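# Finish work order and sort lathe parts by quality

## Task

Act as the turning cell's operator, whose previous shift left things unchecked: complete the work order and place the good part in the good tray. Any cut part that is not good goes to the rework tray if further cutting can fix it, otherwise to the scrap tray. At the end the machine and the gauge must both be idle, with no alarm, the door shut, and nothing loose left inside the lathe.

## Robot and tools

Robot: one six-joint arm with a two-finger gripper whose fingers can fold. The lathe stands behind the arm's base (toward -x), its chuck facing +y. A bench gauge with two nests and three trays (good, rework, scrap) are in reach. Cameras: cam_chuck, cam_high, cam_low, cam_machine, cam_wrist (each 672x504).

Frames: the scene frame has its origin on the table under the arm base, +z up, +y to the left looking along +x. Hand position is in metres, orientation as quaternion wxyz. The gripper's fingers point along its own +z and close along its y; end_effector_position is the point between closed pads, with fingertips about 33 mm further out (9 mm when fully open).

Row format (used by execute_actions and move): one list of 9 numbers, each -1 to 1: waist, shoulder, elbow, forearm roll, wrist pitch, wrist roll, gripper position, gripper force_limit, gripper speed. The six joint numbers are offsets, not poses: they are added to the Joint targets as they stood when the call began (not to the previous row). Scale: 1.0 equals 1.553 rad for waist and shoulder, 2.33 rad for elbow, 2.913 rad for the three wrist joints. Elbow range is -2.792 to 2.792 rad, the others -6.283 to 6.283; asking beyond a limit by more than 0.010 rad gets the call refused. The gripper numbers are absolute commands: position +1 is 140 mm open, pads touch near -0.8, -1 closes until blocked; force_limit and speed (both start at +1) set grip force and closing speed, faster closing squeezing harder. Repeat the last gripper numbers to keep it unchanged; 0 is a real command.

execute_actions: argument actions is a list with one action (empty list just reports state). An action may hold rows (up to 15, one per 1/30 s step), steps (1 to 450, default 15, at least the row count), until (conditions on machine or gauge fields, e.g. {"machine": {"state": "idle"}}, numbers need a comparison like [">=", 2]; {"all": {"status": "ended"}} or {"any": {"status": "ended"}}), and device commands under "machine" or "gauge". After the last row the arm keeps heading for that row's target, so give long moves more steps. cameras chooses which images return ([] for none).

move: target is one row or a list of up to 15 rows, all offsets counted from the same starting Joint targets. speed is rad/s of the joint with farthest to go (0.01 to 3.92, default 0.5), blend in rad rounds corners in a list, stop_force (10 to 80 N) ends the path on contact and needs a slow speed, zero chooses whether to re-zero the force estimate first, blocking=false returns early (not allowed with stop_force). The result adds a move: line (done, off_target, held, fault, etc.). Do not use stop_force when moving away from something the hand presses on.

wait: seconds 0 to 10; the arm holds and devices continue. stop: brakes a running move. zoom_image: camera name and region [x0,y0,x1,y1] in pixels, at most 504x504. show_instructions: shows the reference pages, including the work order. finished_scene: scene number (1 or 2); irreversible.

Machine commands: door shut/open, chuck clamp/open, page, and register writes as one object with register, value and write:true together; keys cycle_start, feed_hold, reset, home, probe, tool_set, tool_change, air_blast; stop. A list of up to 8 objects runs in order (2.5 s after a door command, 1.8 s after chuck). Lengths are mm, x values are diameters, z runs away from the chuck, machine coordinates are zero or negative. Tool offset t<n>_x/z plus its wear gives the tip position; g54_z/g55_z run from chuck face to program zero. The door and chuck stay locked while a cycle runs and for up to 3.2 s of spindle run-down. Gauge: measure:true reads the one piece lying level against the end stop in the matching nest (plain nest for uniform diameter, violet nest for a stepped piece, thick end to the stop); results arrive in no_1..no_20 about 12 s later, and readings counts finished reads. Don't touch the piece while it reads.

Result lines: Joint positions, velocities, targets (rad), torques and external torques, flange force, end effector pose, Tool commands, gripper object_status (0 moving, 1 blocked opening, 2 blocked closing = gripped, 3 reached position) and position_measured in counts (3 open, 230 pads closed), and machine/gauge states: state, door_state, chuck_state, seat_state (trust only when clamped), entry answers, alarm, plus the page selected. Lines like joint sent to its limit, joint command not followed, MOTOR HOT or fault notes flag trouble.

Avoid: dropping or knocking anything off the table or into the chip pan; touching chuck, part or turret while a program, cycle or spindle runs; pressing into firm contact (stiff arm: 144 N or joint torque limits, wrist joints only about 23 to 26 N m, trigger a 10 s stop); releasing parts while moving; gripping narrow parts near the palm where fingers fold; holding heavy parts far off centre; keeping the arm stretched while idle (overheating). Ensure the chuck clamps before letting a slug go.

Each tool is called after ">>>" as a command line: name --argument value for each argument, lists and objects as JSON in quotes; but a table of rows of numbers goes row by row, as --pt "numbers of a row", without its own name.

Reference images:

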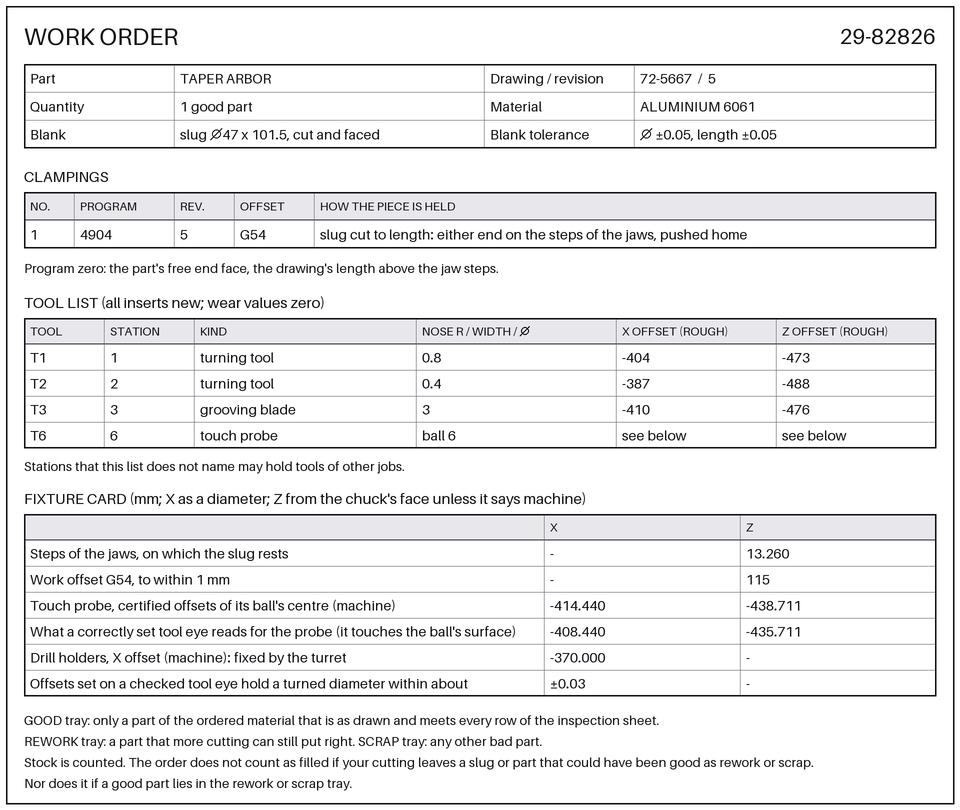

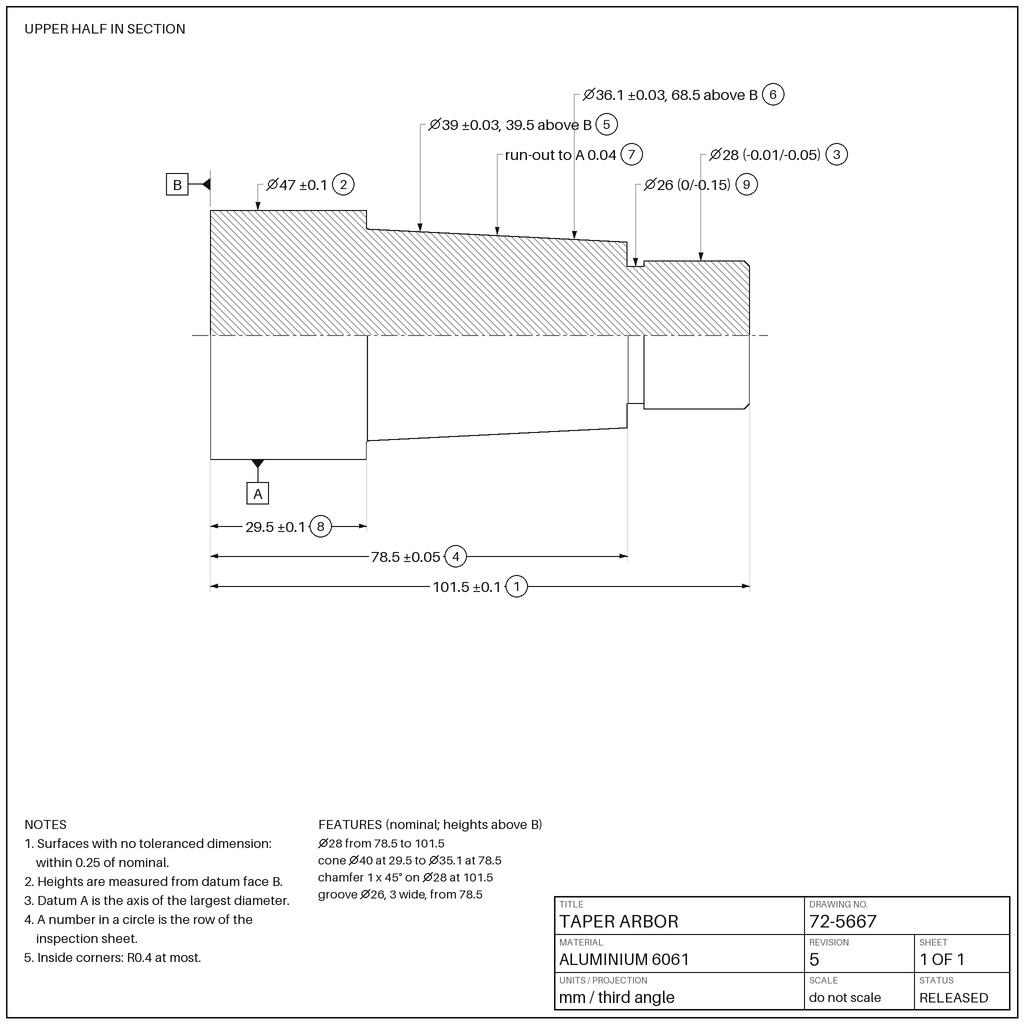

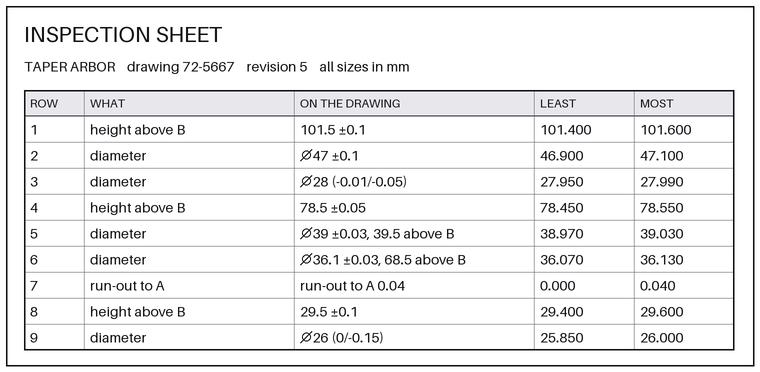

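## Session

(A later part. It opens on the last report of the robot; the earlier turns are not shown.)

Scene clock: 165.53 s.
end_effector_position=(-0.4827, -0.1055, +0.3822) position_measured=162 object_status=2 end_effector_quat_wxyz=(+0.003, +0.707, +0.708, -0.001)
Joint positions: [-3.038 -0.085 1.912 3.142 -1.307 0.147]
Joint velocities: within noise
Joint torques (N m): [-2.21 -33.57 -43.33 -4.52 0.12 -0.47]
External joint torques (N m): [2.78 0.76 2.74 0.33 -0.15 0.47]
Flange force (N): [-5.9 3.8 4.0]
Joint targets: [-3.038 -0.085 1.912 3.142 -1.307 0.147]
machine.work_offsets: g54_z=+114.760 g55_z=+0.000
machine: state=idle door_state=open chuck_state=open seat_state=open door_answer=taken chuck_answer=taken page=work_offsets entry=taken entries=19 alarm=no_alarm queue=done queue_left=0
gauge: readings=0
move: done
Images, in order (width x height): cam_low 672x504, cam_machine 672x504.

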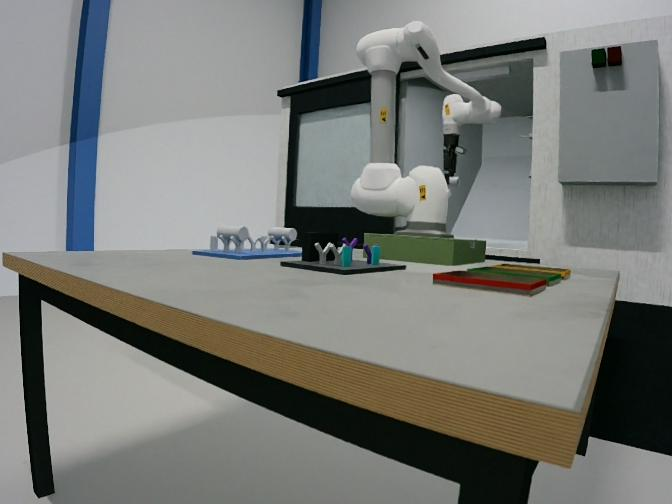

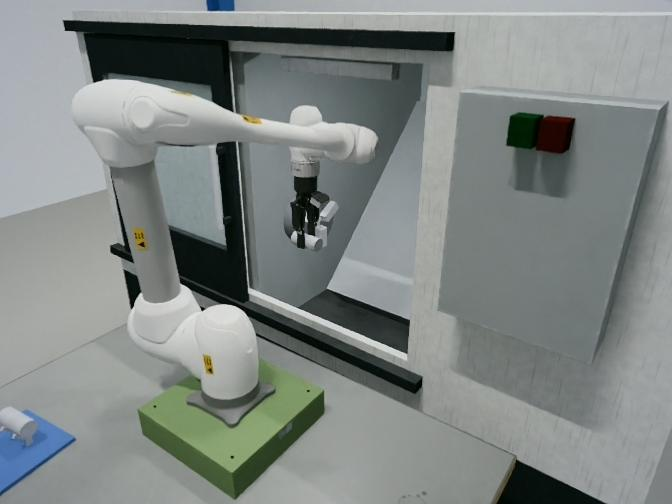

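>>> move --target '[0, 0.3079, -0.2170, 0, -0.0095, 0, -1, 0, -1]' --speed 0.25 --stop_force 40 --cameras '["cam_machine","cam_chuck","cam_wrist"]'

Scene clock: 169.33 s.
end_effector_position=(-0.7729, -0.1493, +0.3494) position_measured=162 object_status=2 end_effector_quat_wxyz=(+0.003, +0.707, +0.708, -0.001)
Joint positions: [-3.038 0.393 1.406 3.142 -1.335 0.147]
Joint velocities: within noise
Joint torques (N m): [-2.44 -83.86 -43.79 -4.58 0.15 -0.44]
External joint torques (N m): [3.14 1.83 2.73 0.33 -0.18 0.44]
Flange force (N): [-3.9 3.9 3.9]
Joint targets: [-3.038 0.393 1.406 3.142 -1.335 0.147]
machine.work_offsets: g54_z=+114.760 g55_z=+0.000
machine: state=idle door_state=open chuck_state=open seat_state=open door_answer=taken chuck_answer=taken page=work_offsets entry=taken entries=19 alarm=no_alarm queue=done queue_left=0
gauge: readings=0
move: done
camera_calibration:
cam_wrist: T_world_to_cam=[[0.999217, 0.0376066, -0.0123333, 0.789371], [0.039475, -0.9246, 0.378887, -0.24444], [0.0028453, -0.379077, -0.925361, 0.410447], [0, 0, 0, 1]] pos_world=[-0.780272, -0.100104, 0.482162]
Images, in order (width x height): cam_chuck 672x504, cam_machine 672x504, cam_wrist 672x504.

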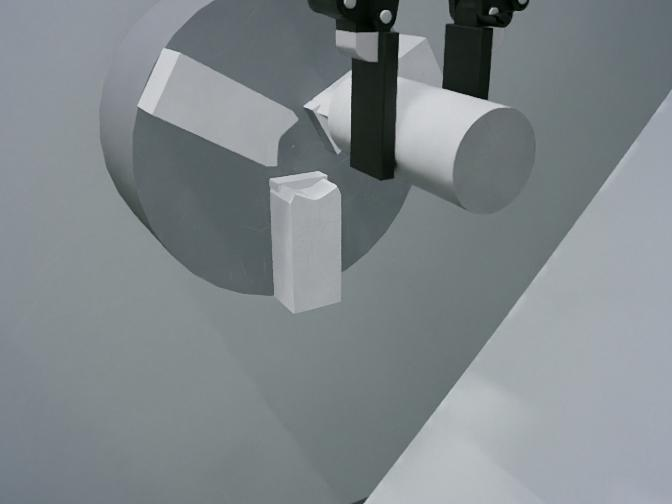

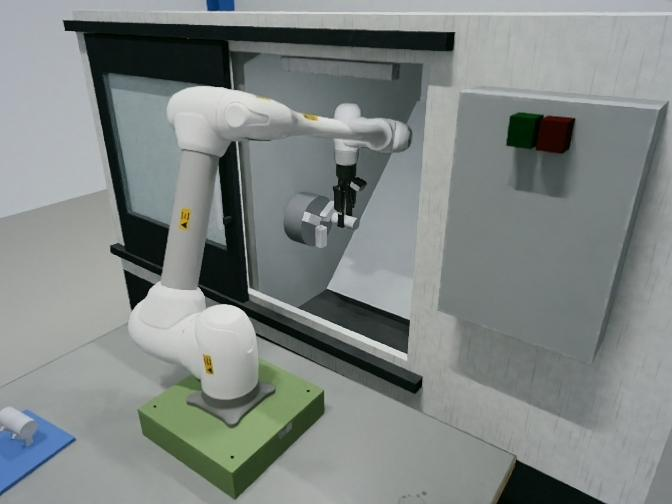

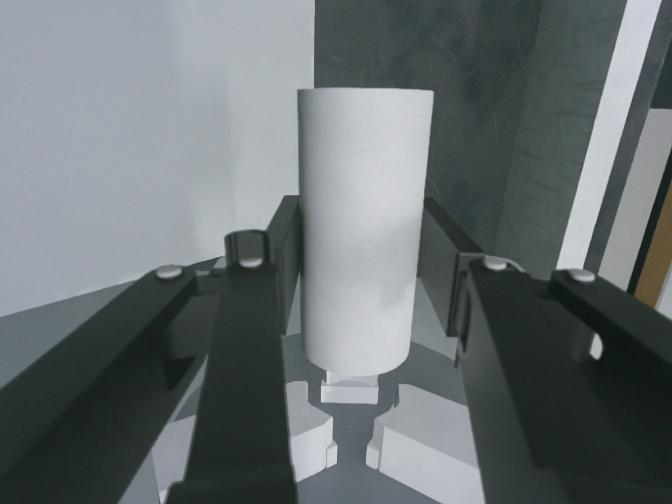

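>>> zoom_image --camera "cam_machine" --region '[270, 150, 410, 260]'

>>> zoom_image --camera "cam_chuck" --region '[120, 0, 560, 320]'

>>> zoom_image --camera "cam_wrist" --region '[260, 60, 460, 500]'

Scaled by 3.600 from the camera's 672x504 image, which has a finer 960x720 frame.

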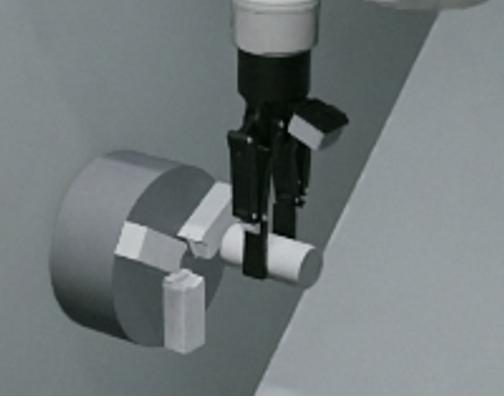

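Scaled by 1.145 from the camera's 672x504 image, which has a finer 960x720 frame.

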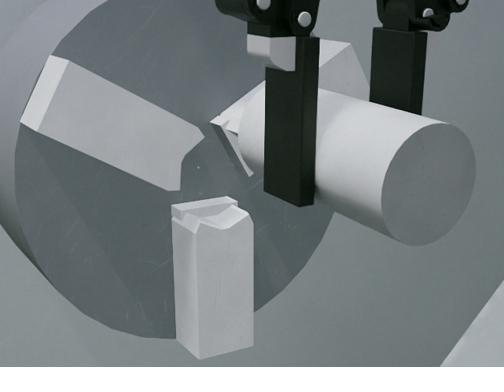

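Scaled by 1.145 from the camera's 672x504 image, which has a finer 960x720 frame.

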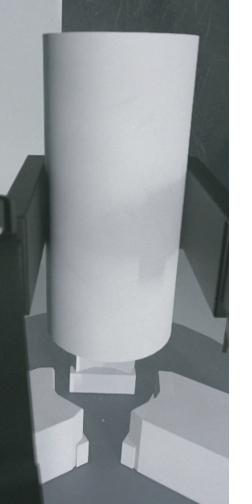

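>>> zoom_image --camera "cam_chuck" --region '[240, 80, 400, 240]'

>>> zoom_image --camera "cam_machine" --region '[280, 170, 370, 260]'

Scaled by 3.150 from the camera's 672x504 image, which has a finer 960x720 frame.

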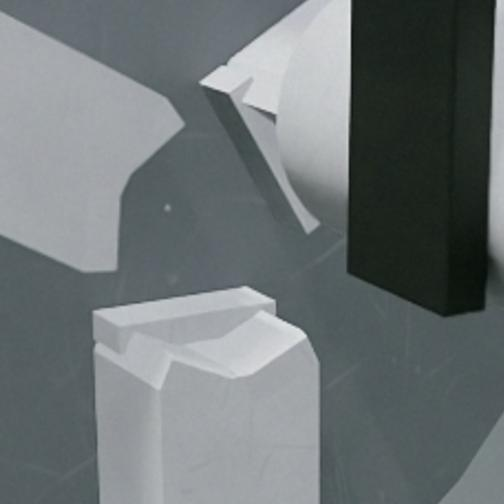

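Scaled by 5.600 from the camera's 672x504 image, which has a finer 960x720 frame.

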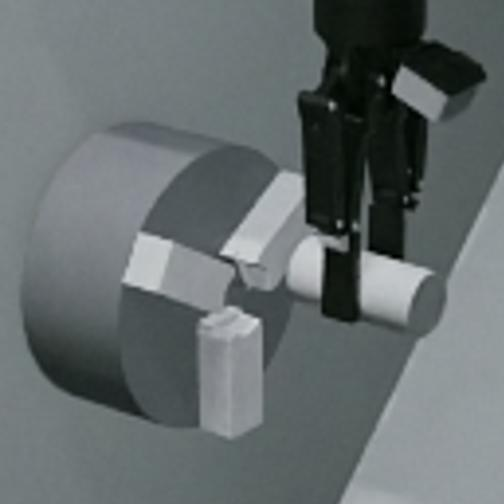

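>>> move --target '[0.0255, 0.0050, 0.0062, 0.0017, 0.0077, 0.0136, -1, 0, -1]' --speed 0.05 --cameras '["cam_machine","cam_chuck","cam_wrist"]'

>>> zoom_image --camera "cam_chuck" --region '[220, 60, 420, 220]'

>>> zoom_image --camera "cam_wrist" --region '[260, 280, 480, 500]'

Scene clock: 180.57 s.
end_effector_position=(-0.7675, -0.1816, +0.3357) position_measured=162 object_status=2 end_effector_quat_wxyz=(+0.005, +0.707, +0.707, -0.003)
Joint positions: [-2.998 0.401 1.421 3.147 -1.313 0.187]
Joint velocities: within noise
Joint torques (N m): [-2.73 -84.15 -43.56 -4.56 0.12 -0.49]
External joint torques (N m): [3.77 2.08 2.9 0.38 -0.14 0.49]
Flange force (N): [-4.6 4.2 4.3]
Joint targets: [-2.998 0.401 1.421 3.147 -1.313 0.187]
machine.work_offsets: g54_z=+114.760 g55_z=+0.000
machine: state=idle door_state=open chuck_state=open seat_state=open door_answer=taken chuck_answer=taken page=work_offsets entry=taken entries=19 alarm=no_alarm queue=done queue_left=0
gauge: readings=0
move: done
camera_calibration:
cam_wrist: T_world_to_cam=[[0.99927, 0.0363167, -0.0118211, 0.784627], [0.0380724, -0.922732, 0.383557, -0.271603], [0.00302187, -0.383727, -0.923441, 0.384136], [0, 0, 0, 1]] pos_world=[-0.774875, -0.131709, 0.468177]
Images, in order (width x height): cam_chuck 672x504, cam_machine 672x504, cam_wrist 672x504.

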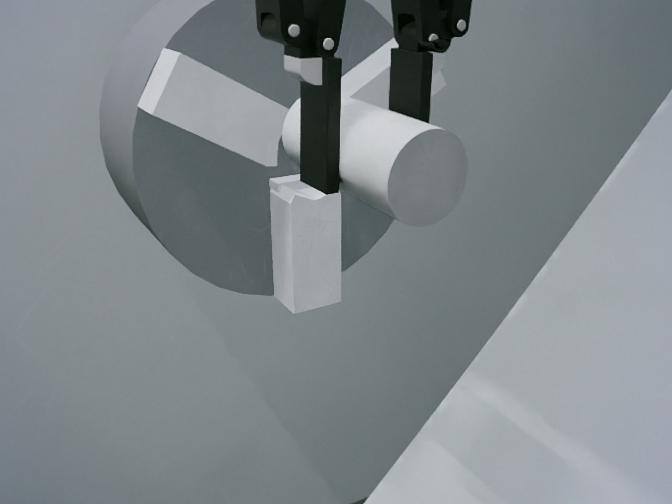

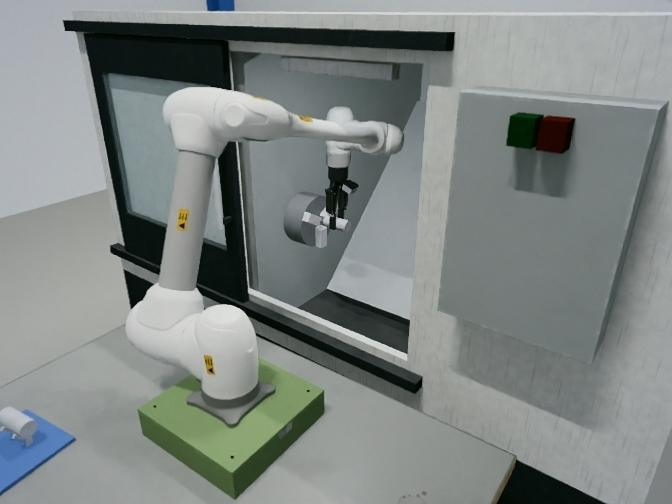

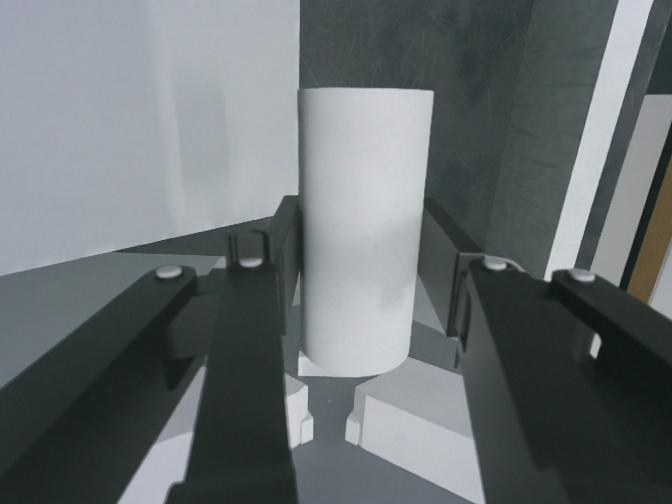

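Scaled by 2.520 from the camera's 672x504 image, which has a finer 960x720 frame.

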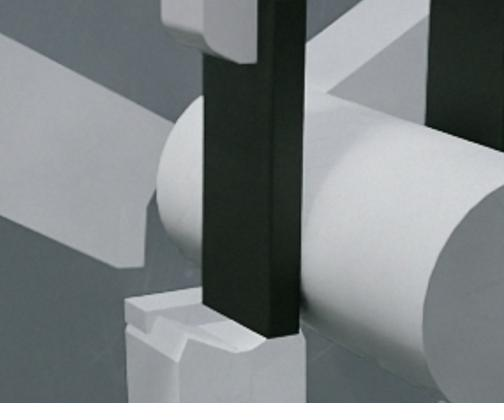

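Scaled by 2.291 from the camera's 672x504 image, which has a finer 960x720 frame.

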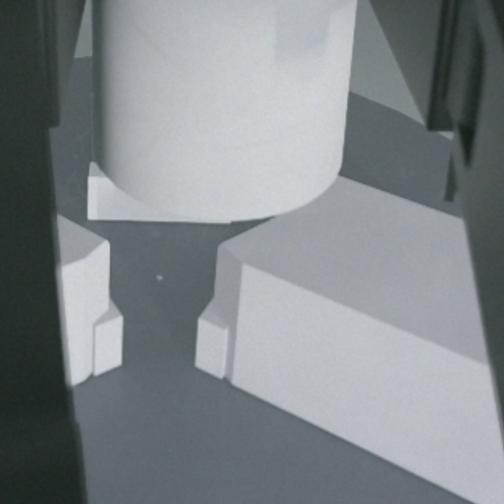

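>>> zoom_image --camera "cam_machine" --region '[280, 170, 370, 260]'

Scaled by 5.600 from the camera's 672x504 image, which has a finer 960x720 frame.

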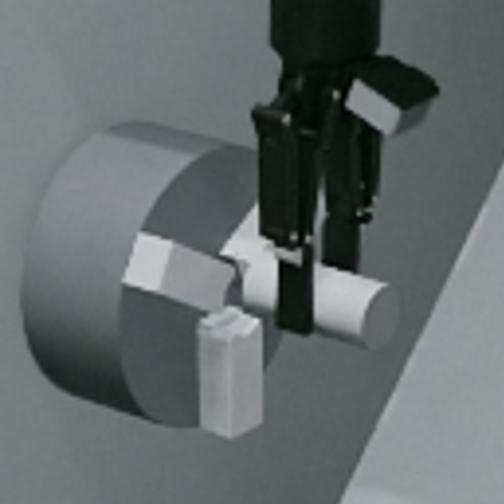

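>>> move --target '[-0.0009, 0.0139, -0.0009, -0.0036, 0.0070, -0.0005, -1, 0, -1]' --speed 0.05 --cameras '["cam_machine","cam_chuck","cam_wrist"]'

>>> zoom_image --camera "cam_chuck" --region '[220, 60, 420, 220]'

>>> zoom_image --camera "cam_wrist" --region '[260, 280, 480, 500]'

>>> zoom_image --camera "cam_machine" --region '[280, 170, 370, 260]'

Scene clock: 193.43 s.
end_effector_position=(-0.7778, -0.1791, +0.3197) position_measured=162 object_status=2 end_effector_quat_wxyz=(+0.000, +0.706, +0.708, +0.000)
Joint positions: [-3 0.423 1.419 3.136 -1.292 0.185]
Joint velocities: within noise
Joint torques (N m): [-2.45 -85.92 -43.31 -4.53 0.07 -0.44]
External joint torques (N m): [3.27 1.33 2.62 0.31 -0.09 0.44]
Flange force (N): [-3.7 4.7 3.6]
Joint targets: [-3.000 0.423 1.419 3.136 -1.292 0.185]
machine.work_offsets: g54_z=+114.760 g55_z=+0.000
machine: state=idle door_state=open chuck_state=open seat_state=open door_answer=taken chuck_answer=taken page=work_offsets entry=taken entries=19 alarm=no_alarm queue=done queue_left=0
gauge: readings=0
move: done
camera_calibration:
cam_wrist: T_world_to_cam=[[0.999129, 0.0392153, -0.0142466, 0.795852], [0.0416967, -0.92636, 0.374325, -0.257632], [0.00148177, -0.374593, -0.927188, 0.372058], [0, 0, 0, 1]] pos_world=[-0.784968, -0.130499, 0.452744]
Images, in order (width x height): cam_chuck 672x504, cam_machine 672x504, cam_wrist 672x504.

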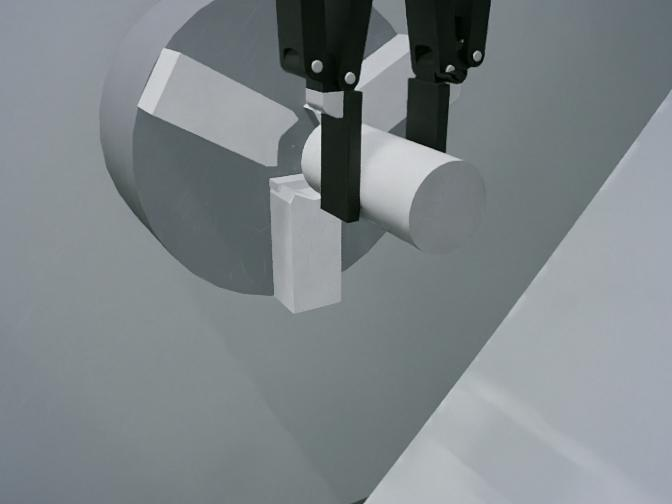

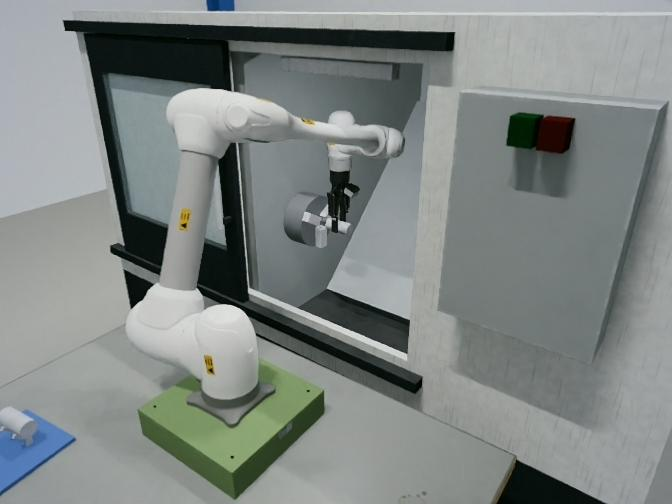

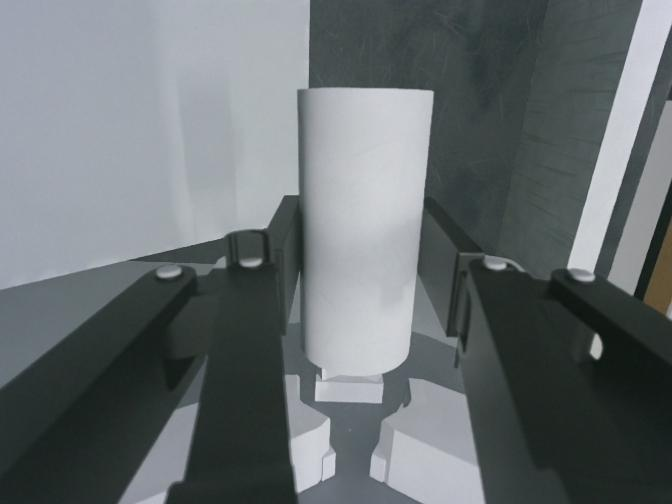

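Scaled by 2.520 from the camera's 672x504 image, which has a finer 960x720 frame.

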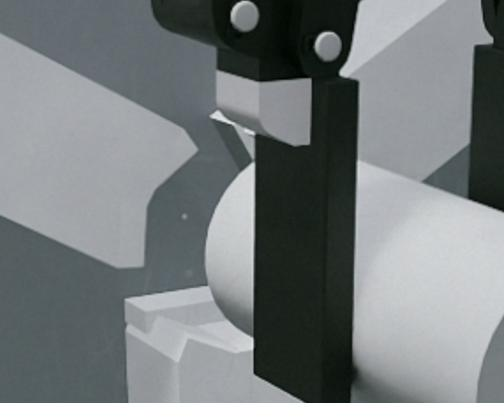

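Scaled by 2.291 from the camera's 672x504 image, which has a finer 960x720 frame.

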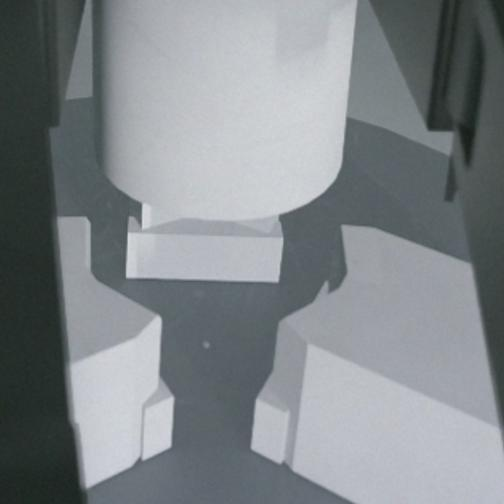

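Scaled by 5.600 from the camera's 672x504 image, which has a finer 960x720 frame.

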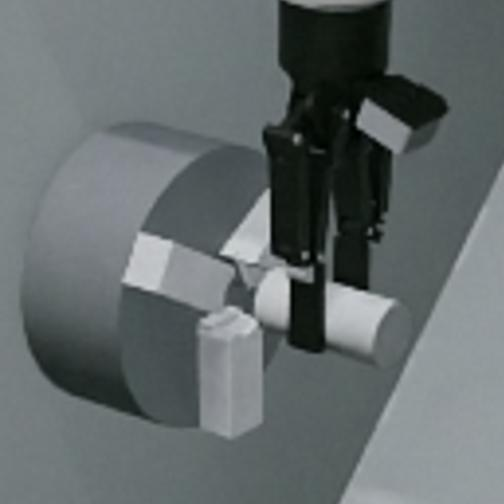

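>>> move --target '[0.0127, 0.0054, -0.0008, 0, 0.0022, 0.0068, -1, 0, -1]' --speed 0.03 --stop_force 25 --cameras '["cam_machine","cam_chuck","cam_wrist"]'

>>> zoom_image --camera "cam_chuck" --region '[220, 60, 420, 220]'

>>> zoom_image --camera "cam_wrist" --region '[260, 280, 480, 500]'

Scene clock: 199.03 s.
end_effector_position=(-0.7777, -0.1952, +0.3141) position_measured=162 object_status=2 end_effector_quat_wxyz=(+0.001, +0.706, +0.708, +0.000)
Joint positions: [-2.98 0.431 1.417 3.136 -1.286 0.205]
Joint velocities: within noise
Joint torques (N m): [-2.28 -86.83 -43.08 -4.54 0.09 -0.47]
External joint torques (N m): [3.28 1.9 2.63 0.35 -0.12 0.47]
Flange force (N): [-3.9 4.0 3.8]
Joint targets: [-2.980 0.431 1.417 3.136 -1.286 0.205]
machine.work_offsets: g54_z=+114.760 g55_z=+0.000
machine: state=idle door_state=open chuck_state=open seat_state=open door_answer=taken chuck_answer=taken page=work_offsets entry=taken entries=19 alarm=no_alarm queue=done queue_left=0
gauge: readings=0
move: done
camera_calibration:
cam_wrist: T_world_to_cam=[[0.999129, 0.039211, -0.0142548, 0.796307], [0.0416954, -0.926276, 0.374531, -0.270535], [0.00148182, -0.374799, -0.927105, 0.360768], [0, 0, 0, 1]] pos_world=[-0.784868, -0.146599, 0.447145]
Images, in order (width x height): cam_chuck 672x504, cam_machine 672x504, cam_wrist 672x504.

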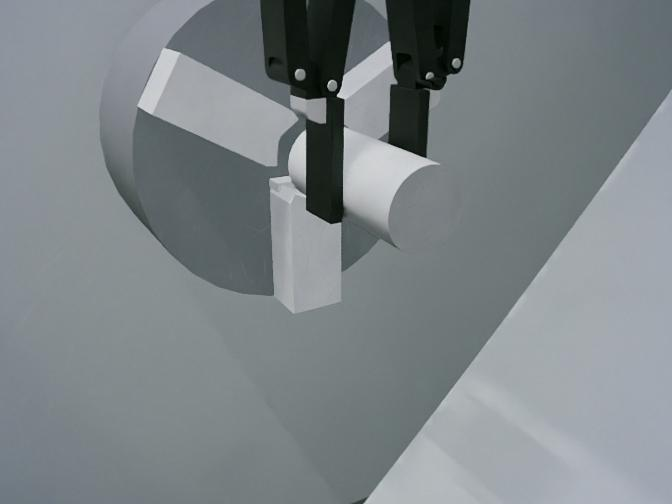

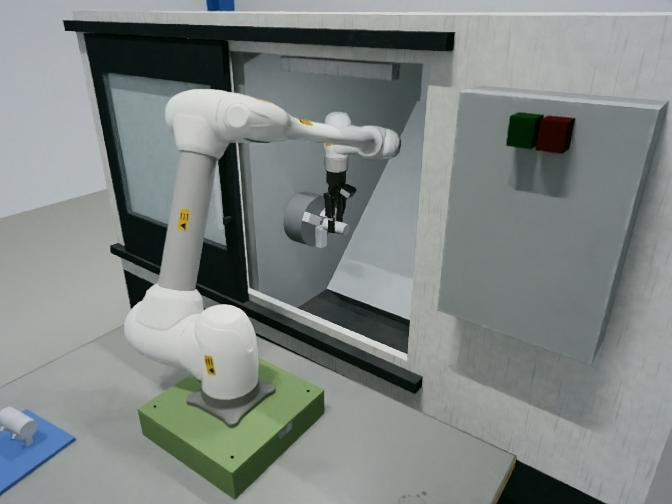

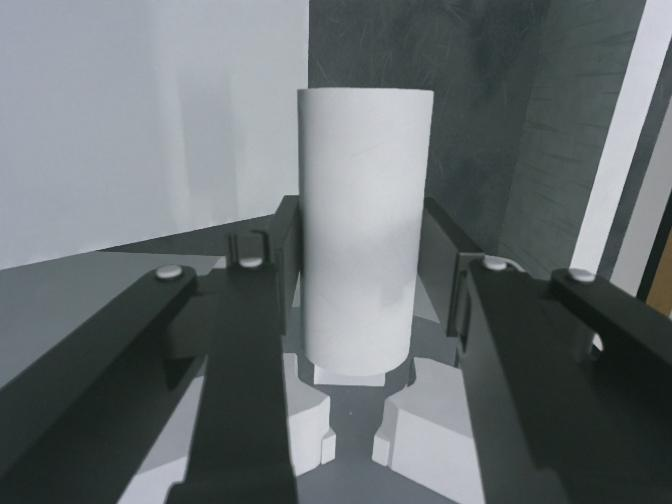

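Scaled by 2.520 from the camera's 672x504 image, which has a finer 960x720 frame.

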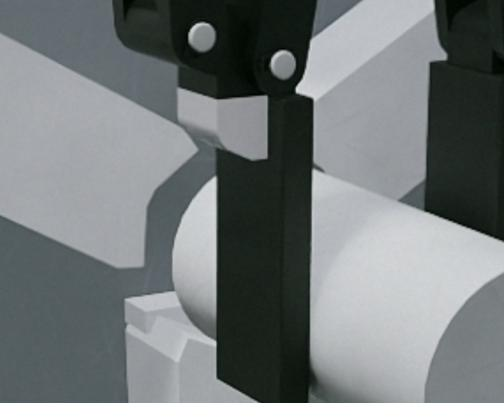

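Scaled by 2.291 from the camera's 672x504 image, which has a finer 960x720 frame.

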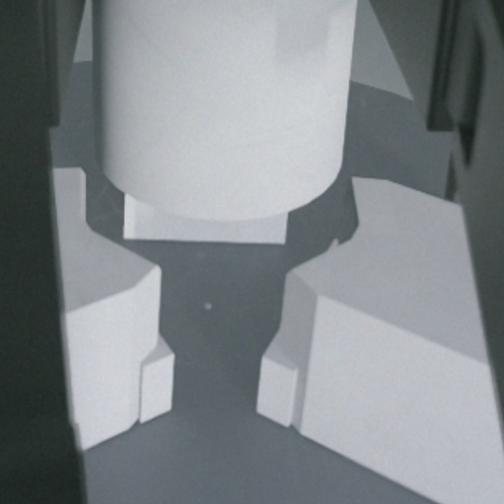

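>>> move --target '[0.0050, 0.0018, -0.0009, 0, 0.0002, 0.0027, -1, 0, -1]' --speed 0.02 --stop_force 25 --cameras '["cam_chuck","cam_wrist"]'

>>> zoom_image --camera "cam_chuck" --region '[250, 90, 370, 210]'

>>> zoom_image --camera "cam_wrist" --region '[260, 280, 480, 500]'

Scene clock: 202.87 s.
end_effector_position=(-0.7775, -0.2015, +0.3131) position_measured=162 object_status=2 end_effector_quat_wxyz=(+0.001, +0.706, +0.708, +0.000)
Joint positions: [-2.972 0.434 1.415 3.136 -1.285 0.213]
Joint velocities: within noise
Joint torques (N m): [-2.42 -87.19 -43.16 -4.58 0.12 -0.45]
External joint torques (N m): [3.33 2.45 2.8 0.4 -0.14 0.45]
Flange force (N): [-4.0 3.5 4.2]
Joint targets: [-2.972 0.434 1.415 3.136 -1.285 0.213]
machine.work_offsets: g54_z=+114.760 g55_z=+0.000
machine: state=idle door_state=open chuck_state=open seat_state=open door_answer=taken chuck_answer=taken page=work_offsets entry=taken entries=19 alarm=no_alarm queue=done queue_left=0
gauge: readings=0
move: done
camera_calibration:
cam_wrist: T_world_to_cam=[[0.999133, 0.0391552, -0.0141263, 0.796276], [0.0415954, -0.926279, 0.374536, -0.276049], [0.00158017, -0.374799, -0.927105, 0.357464], [0, 0, 0, 1]] pos_world=[-0.784668, -0.152899, 0.446045]
Images, in order (width x height): cam_chuck 672x504, cam_wrist 672x504.

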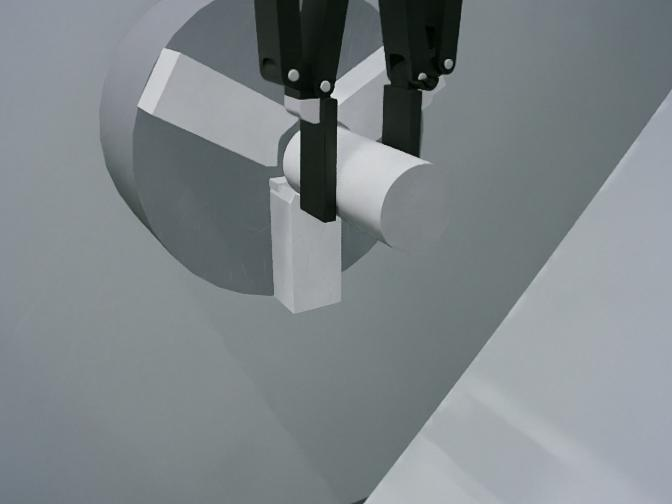

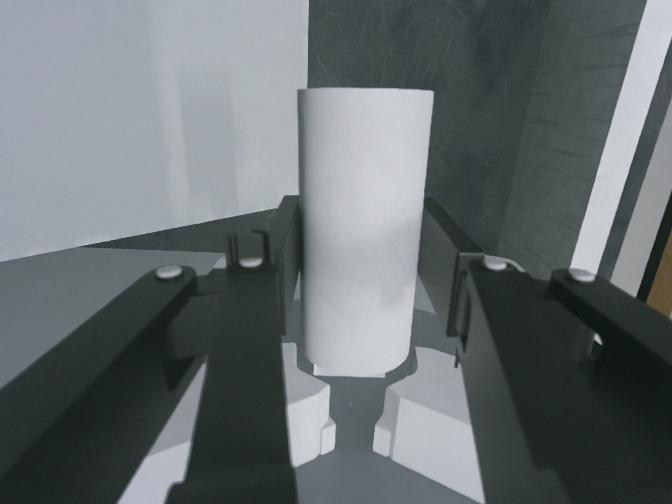

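Scaled by 4.200 from the camera's 672x504 image, which has a finer 960x720 frame.

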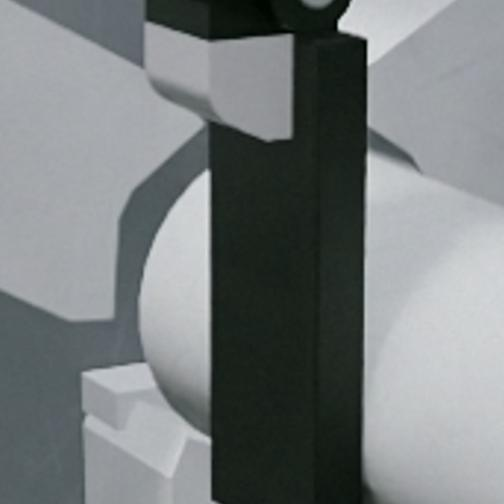

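Scaled by 2.291 from the camera's 672x504 image, which has a finer 960x720 frame.

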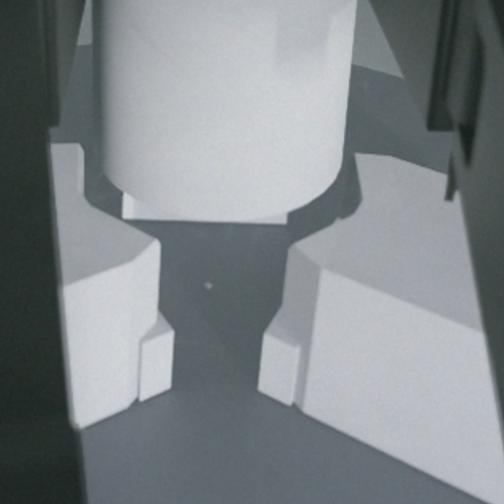

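>>> move --target '[0.01449, 0.00511, -0.00479, 0, -0.00111, 0.00773, -1, 0, -1]' --speed 0.015 --stop_force 20 --cameras '["cam_chuck","cam_wrist"]'

>>> zoom_image --camera "cam_chuck" --region '[230, 70, 390, 230]'

>>> zoom_image --camera "cam_wrist" --region '[260, 280, 480, 500]'

Scene clock: 207.07 s.
end_effector_position=(-0.7776, -0.2201, +0.3128) position_measured=162 object_status=2 end_effector_quat_wxyz=(+0.001, +0.706, +0.708, +0.000)
Joint positions: [-2.95 0.442 1.404 3.136 -1.288 0.236]
Joint velocities: within noise
Joint torques (N m): [0.17 -78.12 -39.26 -3.75 1.69 -0.42]
External joint torques (N m): [0.95 -7.72 -1.24 -0.44 -1.71 0.42]
Flange force (N): [0.5 8.0 -7.8]
Joint targets: [-2.950 0.442 1.404 3.136 -1.288 0.236]
machine.work_offsets: g54_z=+114.760 g55_z=+0.000
machine: state=idle door_state=open chuck_state=open seat_state=open door_answer=taken chuck_answer=taken page=work_offsets entry=taken entries=19 alarm=no_alarm queue=done queue_left=0
gauge: readings=0
move: done
camera_calibration:
cam_wrist: T_world_to_cam=[[0.999133, 0.039115, -0.0142277, 0.797035], [0.0415959, -0.926197, 0.374738, -0.293148], [0.00148023, -0.375005, -0.927021, 0.350102], [0, 0, 0, 1]] pos_world=[-0.784668, -0.171399, 0.445746]
Images, in order (width x height): cam_chuck 672x504, cam_wrist 672x504.

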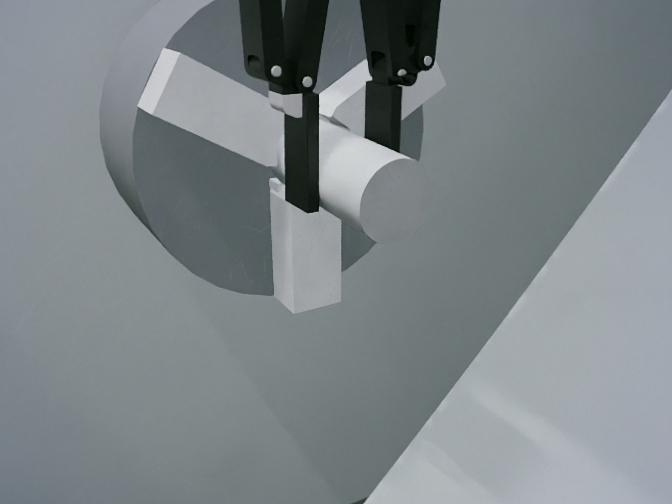

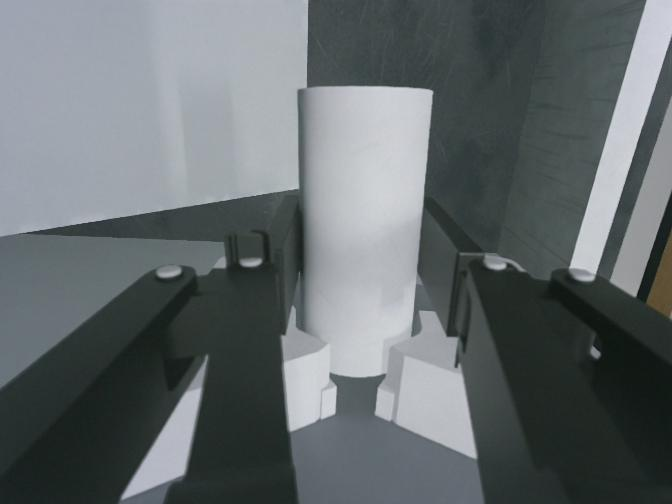

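Scaled by 3.150 from the camera's 672x504 image, which has a finer 960x720 frame.

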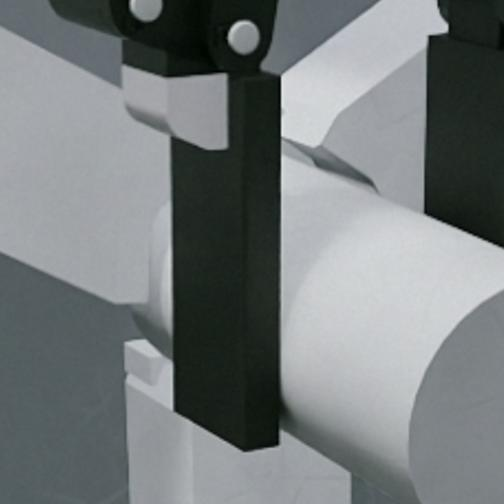

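Scaled by 2.291 from the camera's 672x504 image, which has a finer 960x720 frame.

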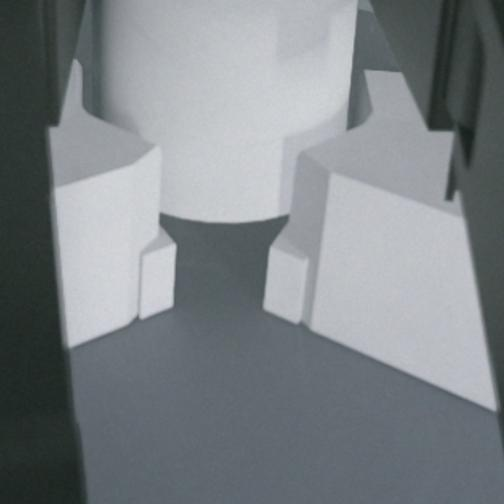

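>>> move --target '[0.0002, -0.00156, 0.0002, 0, -0.00067, 0.0001, -1, 0, -1]' --speed 0.02 --cameras '[]'

Scene clock: 209.33 s.
end_effector_position=(-0.7765, -0.2201, +0.3145) position_measured=162 object_status=2 end_effector_quat_wxyz=(+0.001, +0.706, +0.708, +0.000)
Joint positions: [-2.949 0.439 1.404 3.136 -1.29 0.236]
Joint velocities: within noise
Joint torques (N m): [-0.11 -87.4 -43.35 -3.63 0.17 -0.55]
External joint torques (N m): [1.32 1.37 2.71 -0.57 -0.19 0.55]
Flange force (N): [-1.2 4.5 3.5]
Joint targets: [-2.949 0.439 1.404 3.136 -1.290 0.236]
machine.work_offsets: g54_z=+114.760 g55_z=+0.000
machine: state=idle door_state=open chuck_state=open seat_state=open door_answer=taken chuck_answer=taken page=work_offsets entry=taken entries=19 alarm=no_alarm queue=done queue_left=0
gauge: readings=0
move: done
No camera images: "cameras" was empty.

>>> move --target '[0.01551, 0.00585, -0.00584, 0, -0.00155, 0.00827, -1, 0, -1]' --speed 0.012 --stop_force 20 --cameras '["cam_chuck","cam_wrist"]'

>>> zoom_image --camera "cam_wrist" --region '[260, 280, 480, 500]'

Scene clock: 211.73 s.
end_effector_position=(-0.7765, -0.2278, +0.3146) position_measured=162 object_status=2 end_effector_quat_wxyz=(+0.001, +0.706, +0.708, +0.000)
Joint positions: [-2.94 0.443 1.399 3.136 -1.292 0.246]
Joint velocities: within noise
Joint torques (N m): [17.24 -84.55 -46.29 3.36 3.4 -0.74]
External joint torques (N m): [-15.83 -1.65 5.63 -7.56 -3.42 0.74]
Flange force (N): [21.9 8.2 0.5]
Joint targets: [-2.940 0.443 1.399 3.136 -1.292 0.245]
machine.work_offsets: g54_z=+114.760 g55_z=+0.000
machine: state=idle door_state=open chuck_state=open seat_state=open door_answer=taken chuck_answer=taken page=work_offsets entry=taken entries=19 alarm=no_alarm queue=done queue_left=0
gauge: readings=0
move: contact; the waist is farthest, 0.015 rad from its target
camera_calibration:
cam_wrist: T_world_to_cam=[[0.999138, 0.0390236, -0.0141882, 0.796336], [0.0414965, -0.926236, 0.374653, -0.301136], [0.0014787, -0.374919, -0.927056, 0.348873], [0, 0, 0, 1]] pos_world=[-0.783669, -0.179199, 0.447545]
Images, in order (width x height): cam_chuck 672x504, cam_wrist 672x504.

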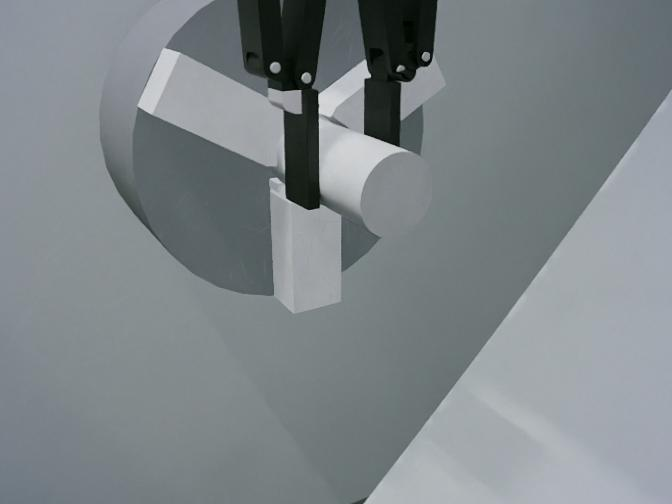

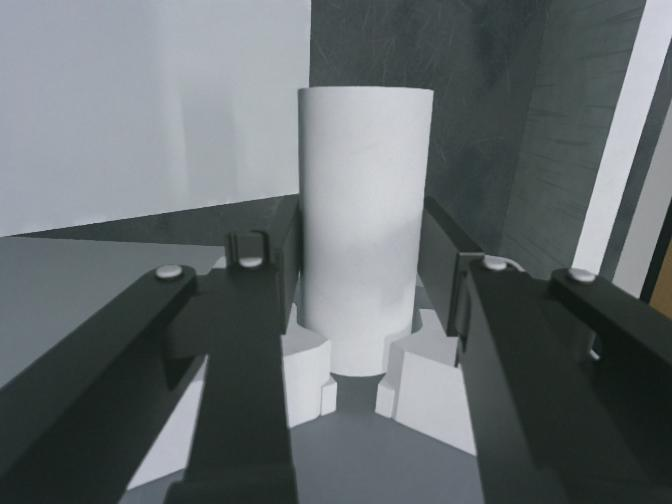

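Scaled by 2.291 from the camera's 672x504 image, which has a finer 960x720 frame.

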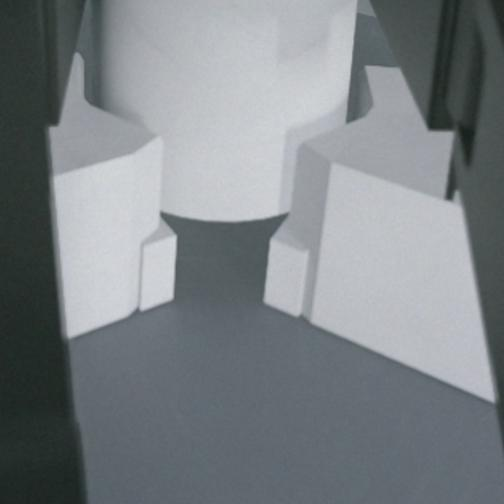

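>>> execute_actions --actions '[]' --cameras '["cam_chuck","cam_wrist"]'

Scene clock: 214.77 s.
end_effector_position=(-0.7766, -0.2279, +0.3146) position_measured=162 object_status=2 end_effector_quat_wxyz=(+0.001, +0.706, +0.708, +0.000)
Joint positions: [-2.94 0.443 1.399 3.136 -1.292 0.245]
Joint velocities: within noise
Joint torques (N m): [17.88 -84.01 -45.67 3.54 3.3 -0.78]
External joint torques (N m): [-16.41 -2.2 5.18 -7.71 -3.33 0.78]
Flange force (N): [22.5 7.9 -0.2]
Joint targets: [-2.940 0.443 1.399 3.136 -1.292 0.245]
Tool commands: gripper/position=-1.0 gripper/force_limit=+0.0 gripper/speed=-1.0
machine.work_offsets: g54_z=+114.760 g55_z=+0.000
machine: state=idle door_state=open chuck_state=open seat_state=open door_answer=taken chuck_answer=taken page=work_offsets entry=taken entries=19 alarm=no_alarm queue=done queue_left=0
gauge: readings=0
camera_calibration:
cam_wrist: T_world_to_cam=[[0.999138, 0.0390218, -0.0141918, 0.796337], [0.041496, -0.926201, 0.37474, -0.301169], [0.00147858, -0.375005, -0.927022, 0.348842], [0, 0, 0, 1]] pos_world=[-0.783669, -0.179199, 0.447546]
Images, in order (width x height): cam_chuck 672x504, cam_wrist 672x504.

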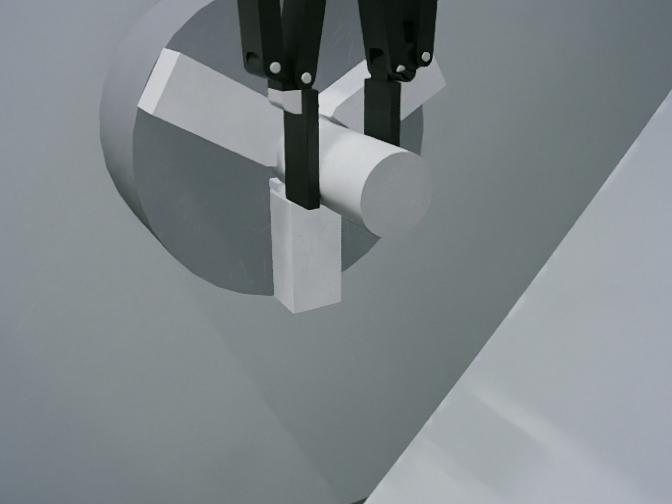

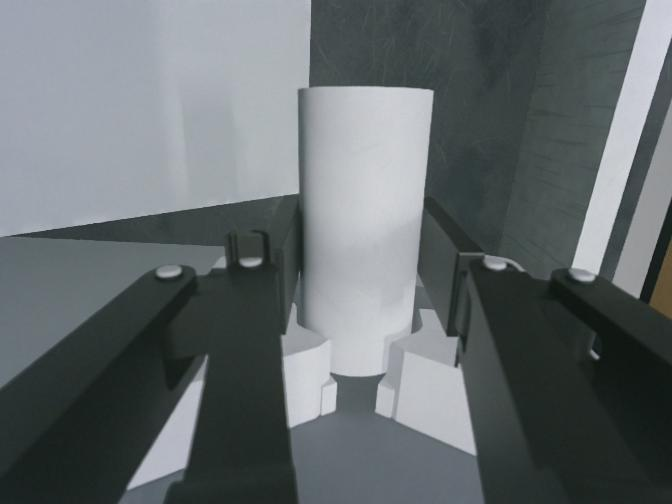

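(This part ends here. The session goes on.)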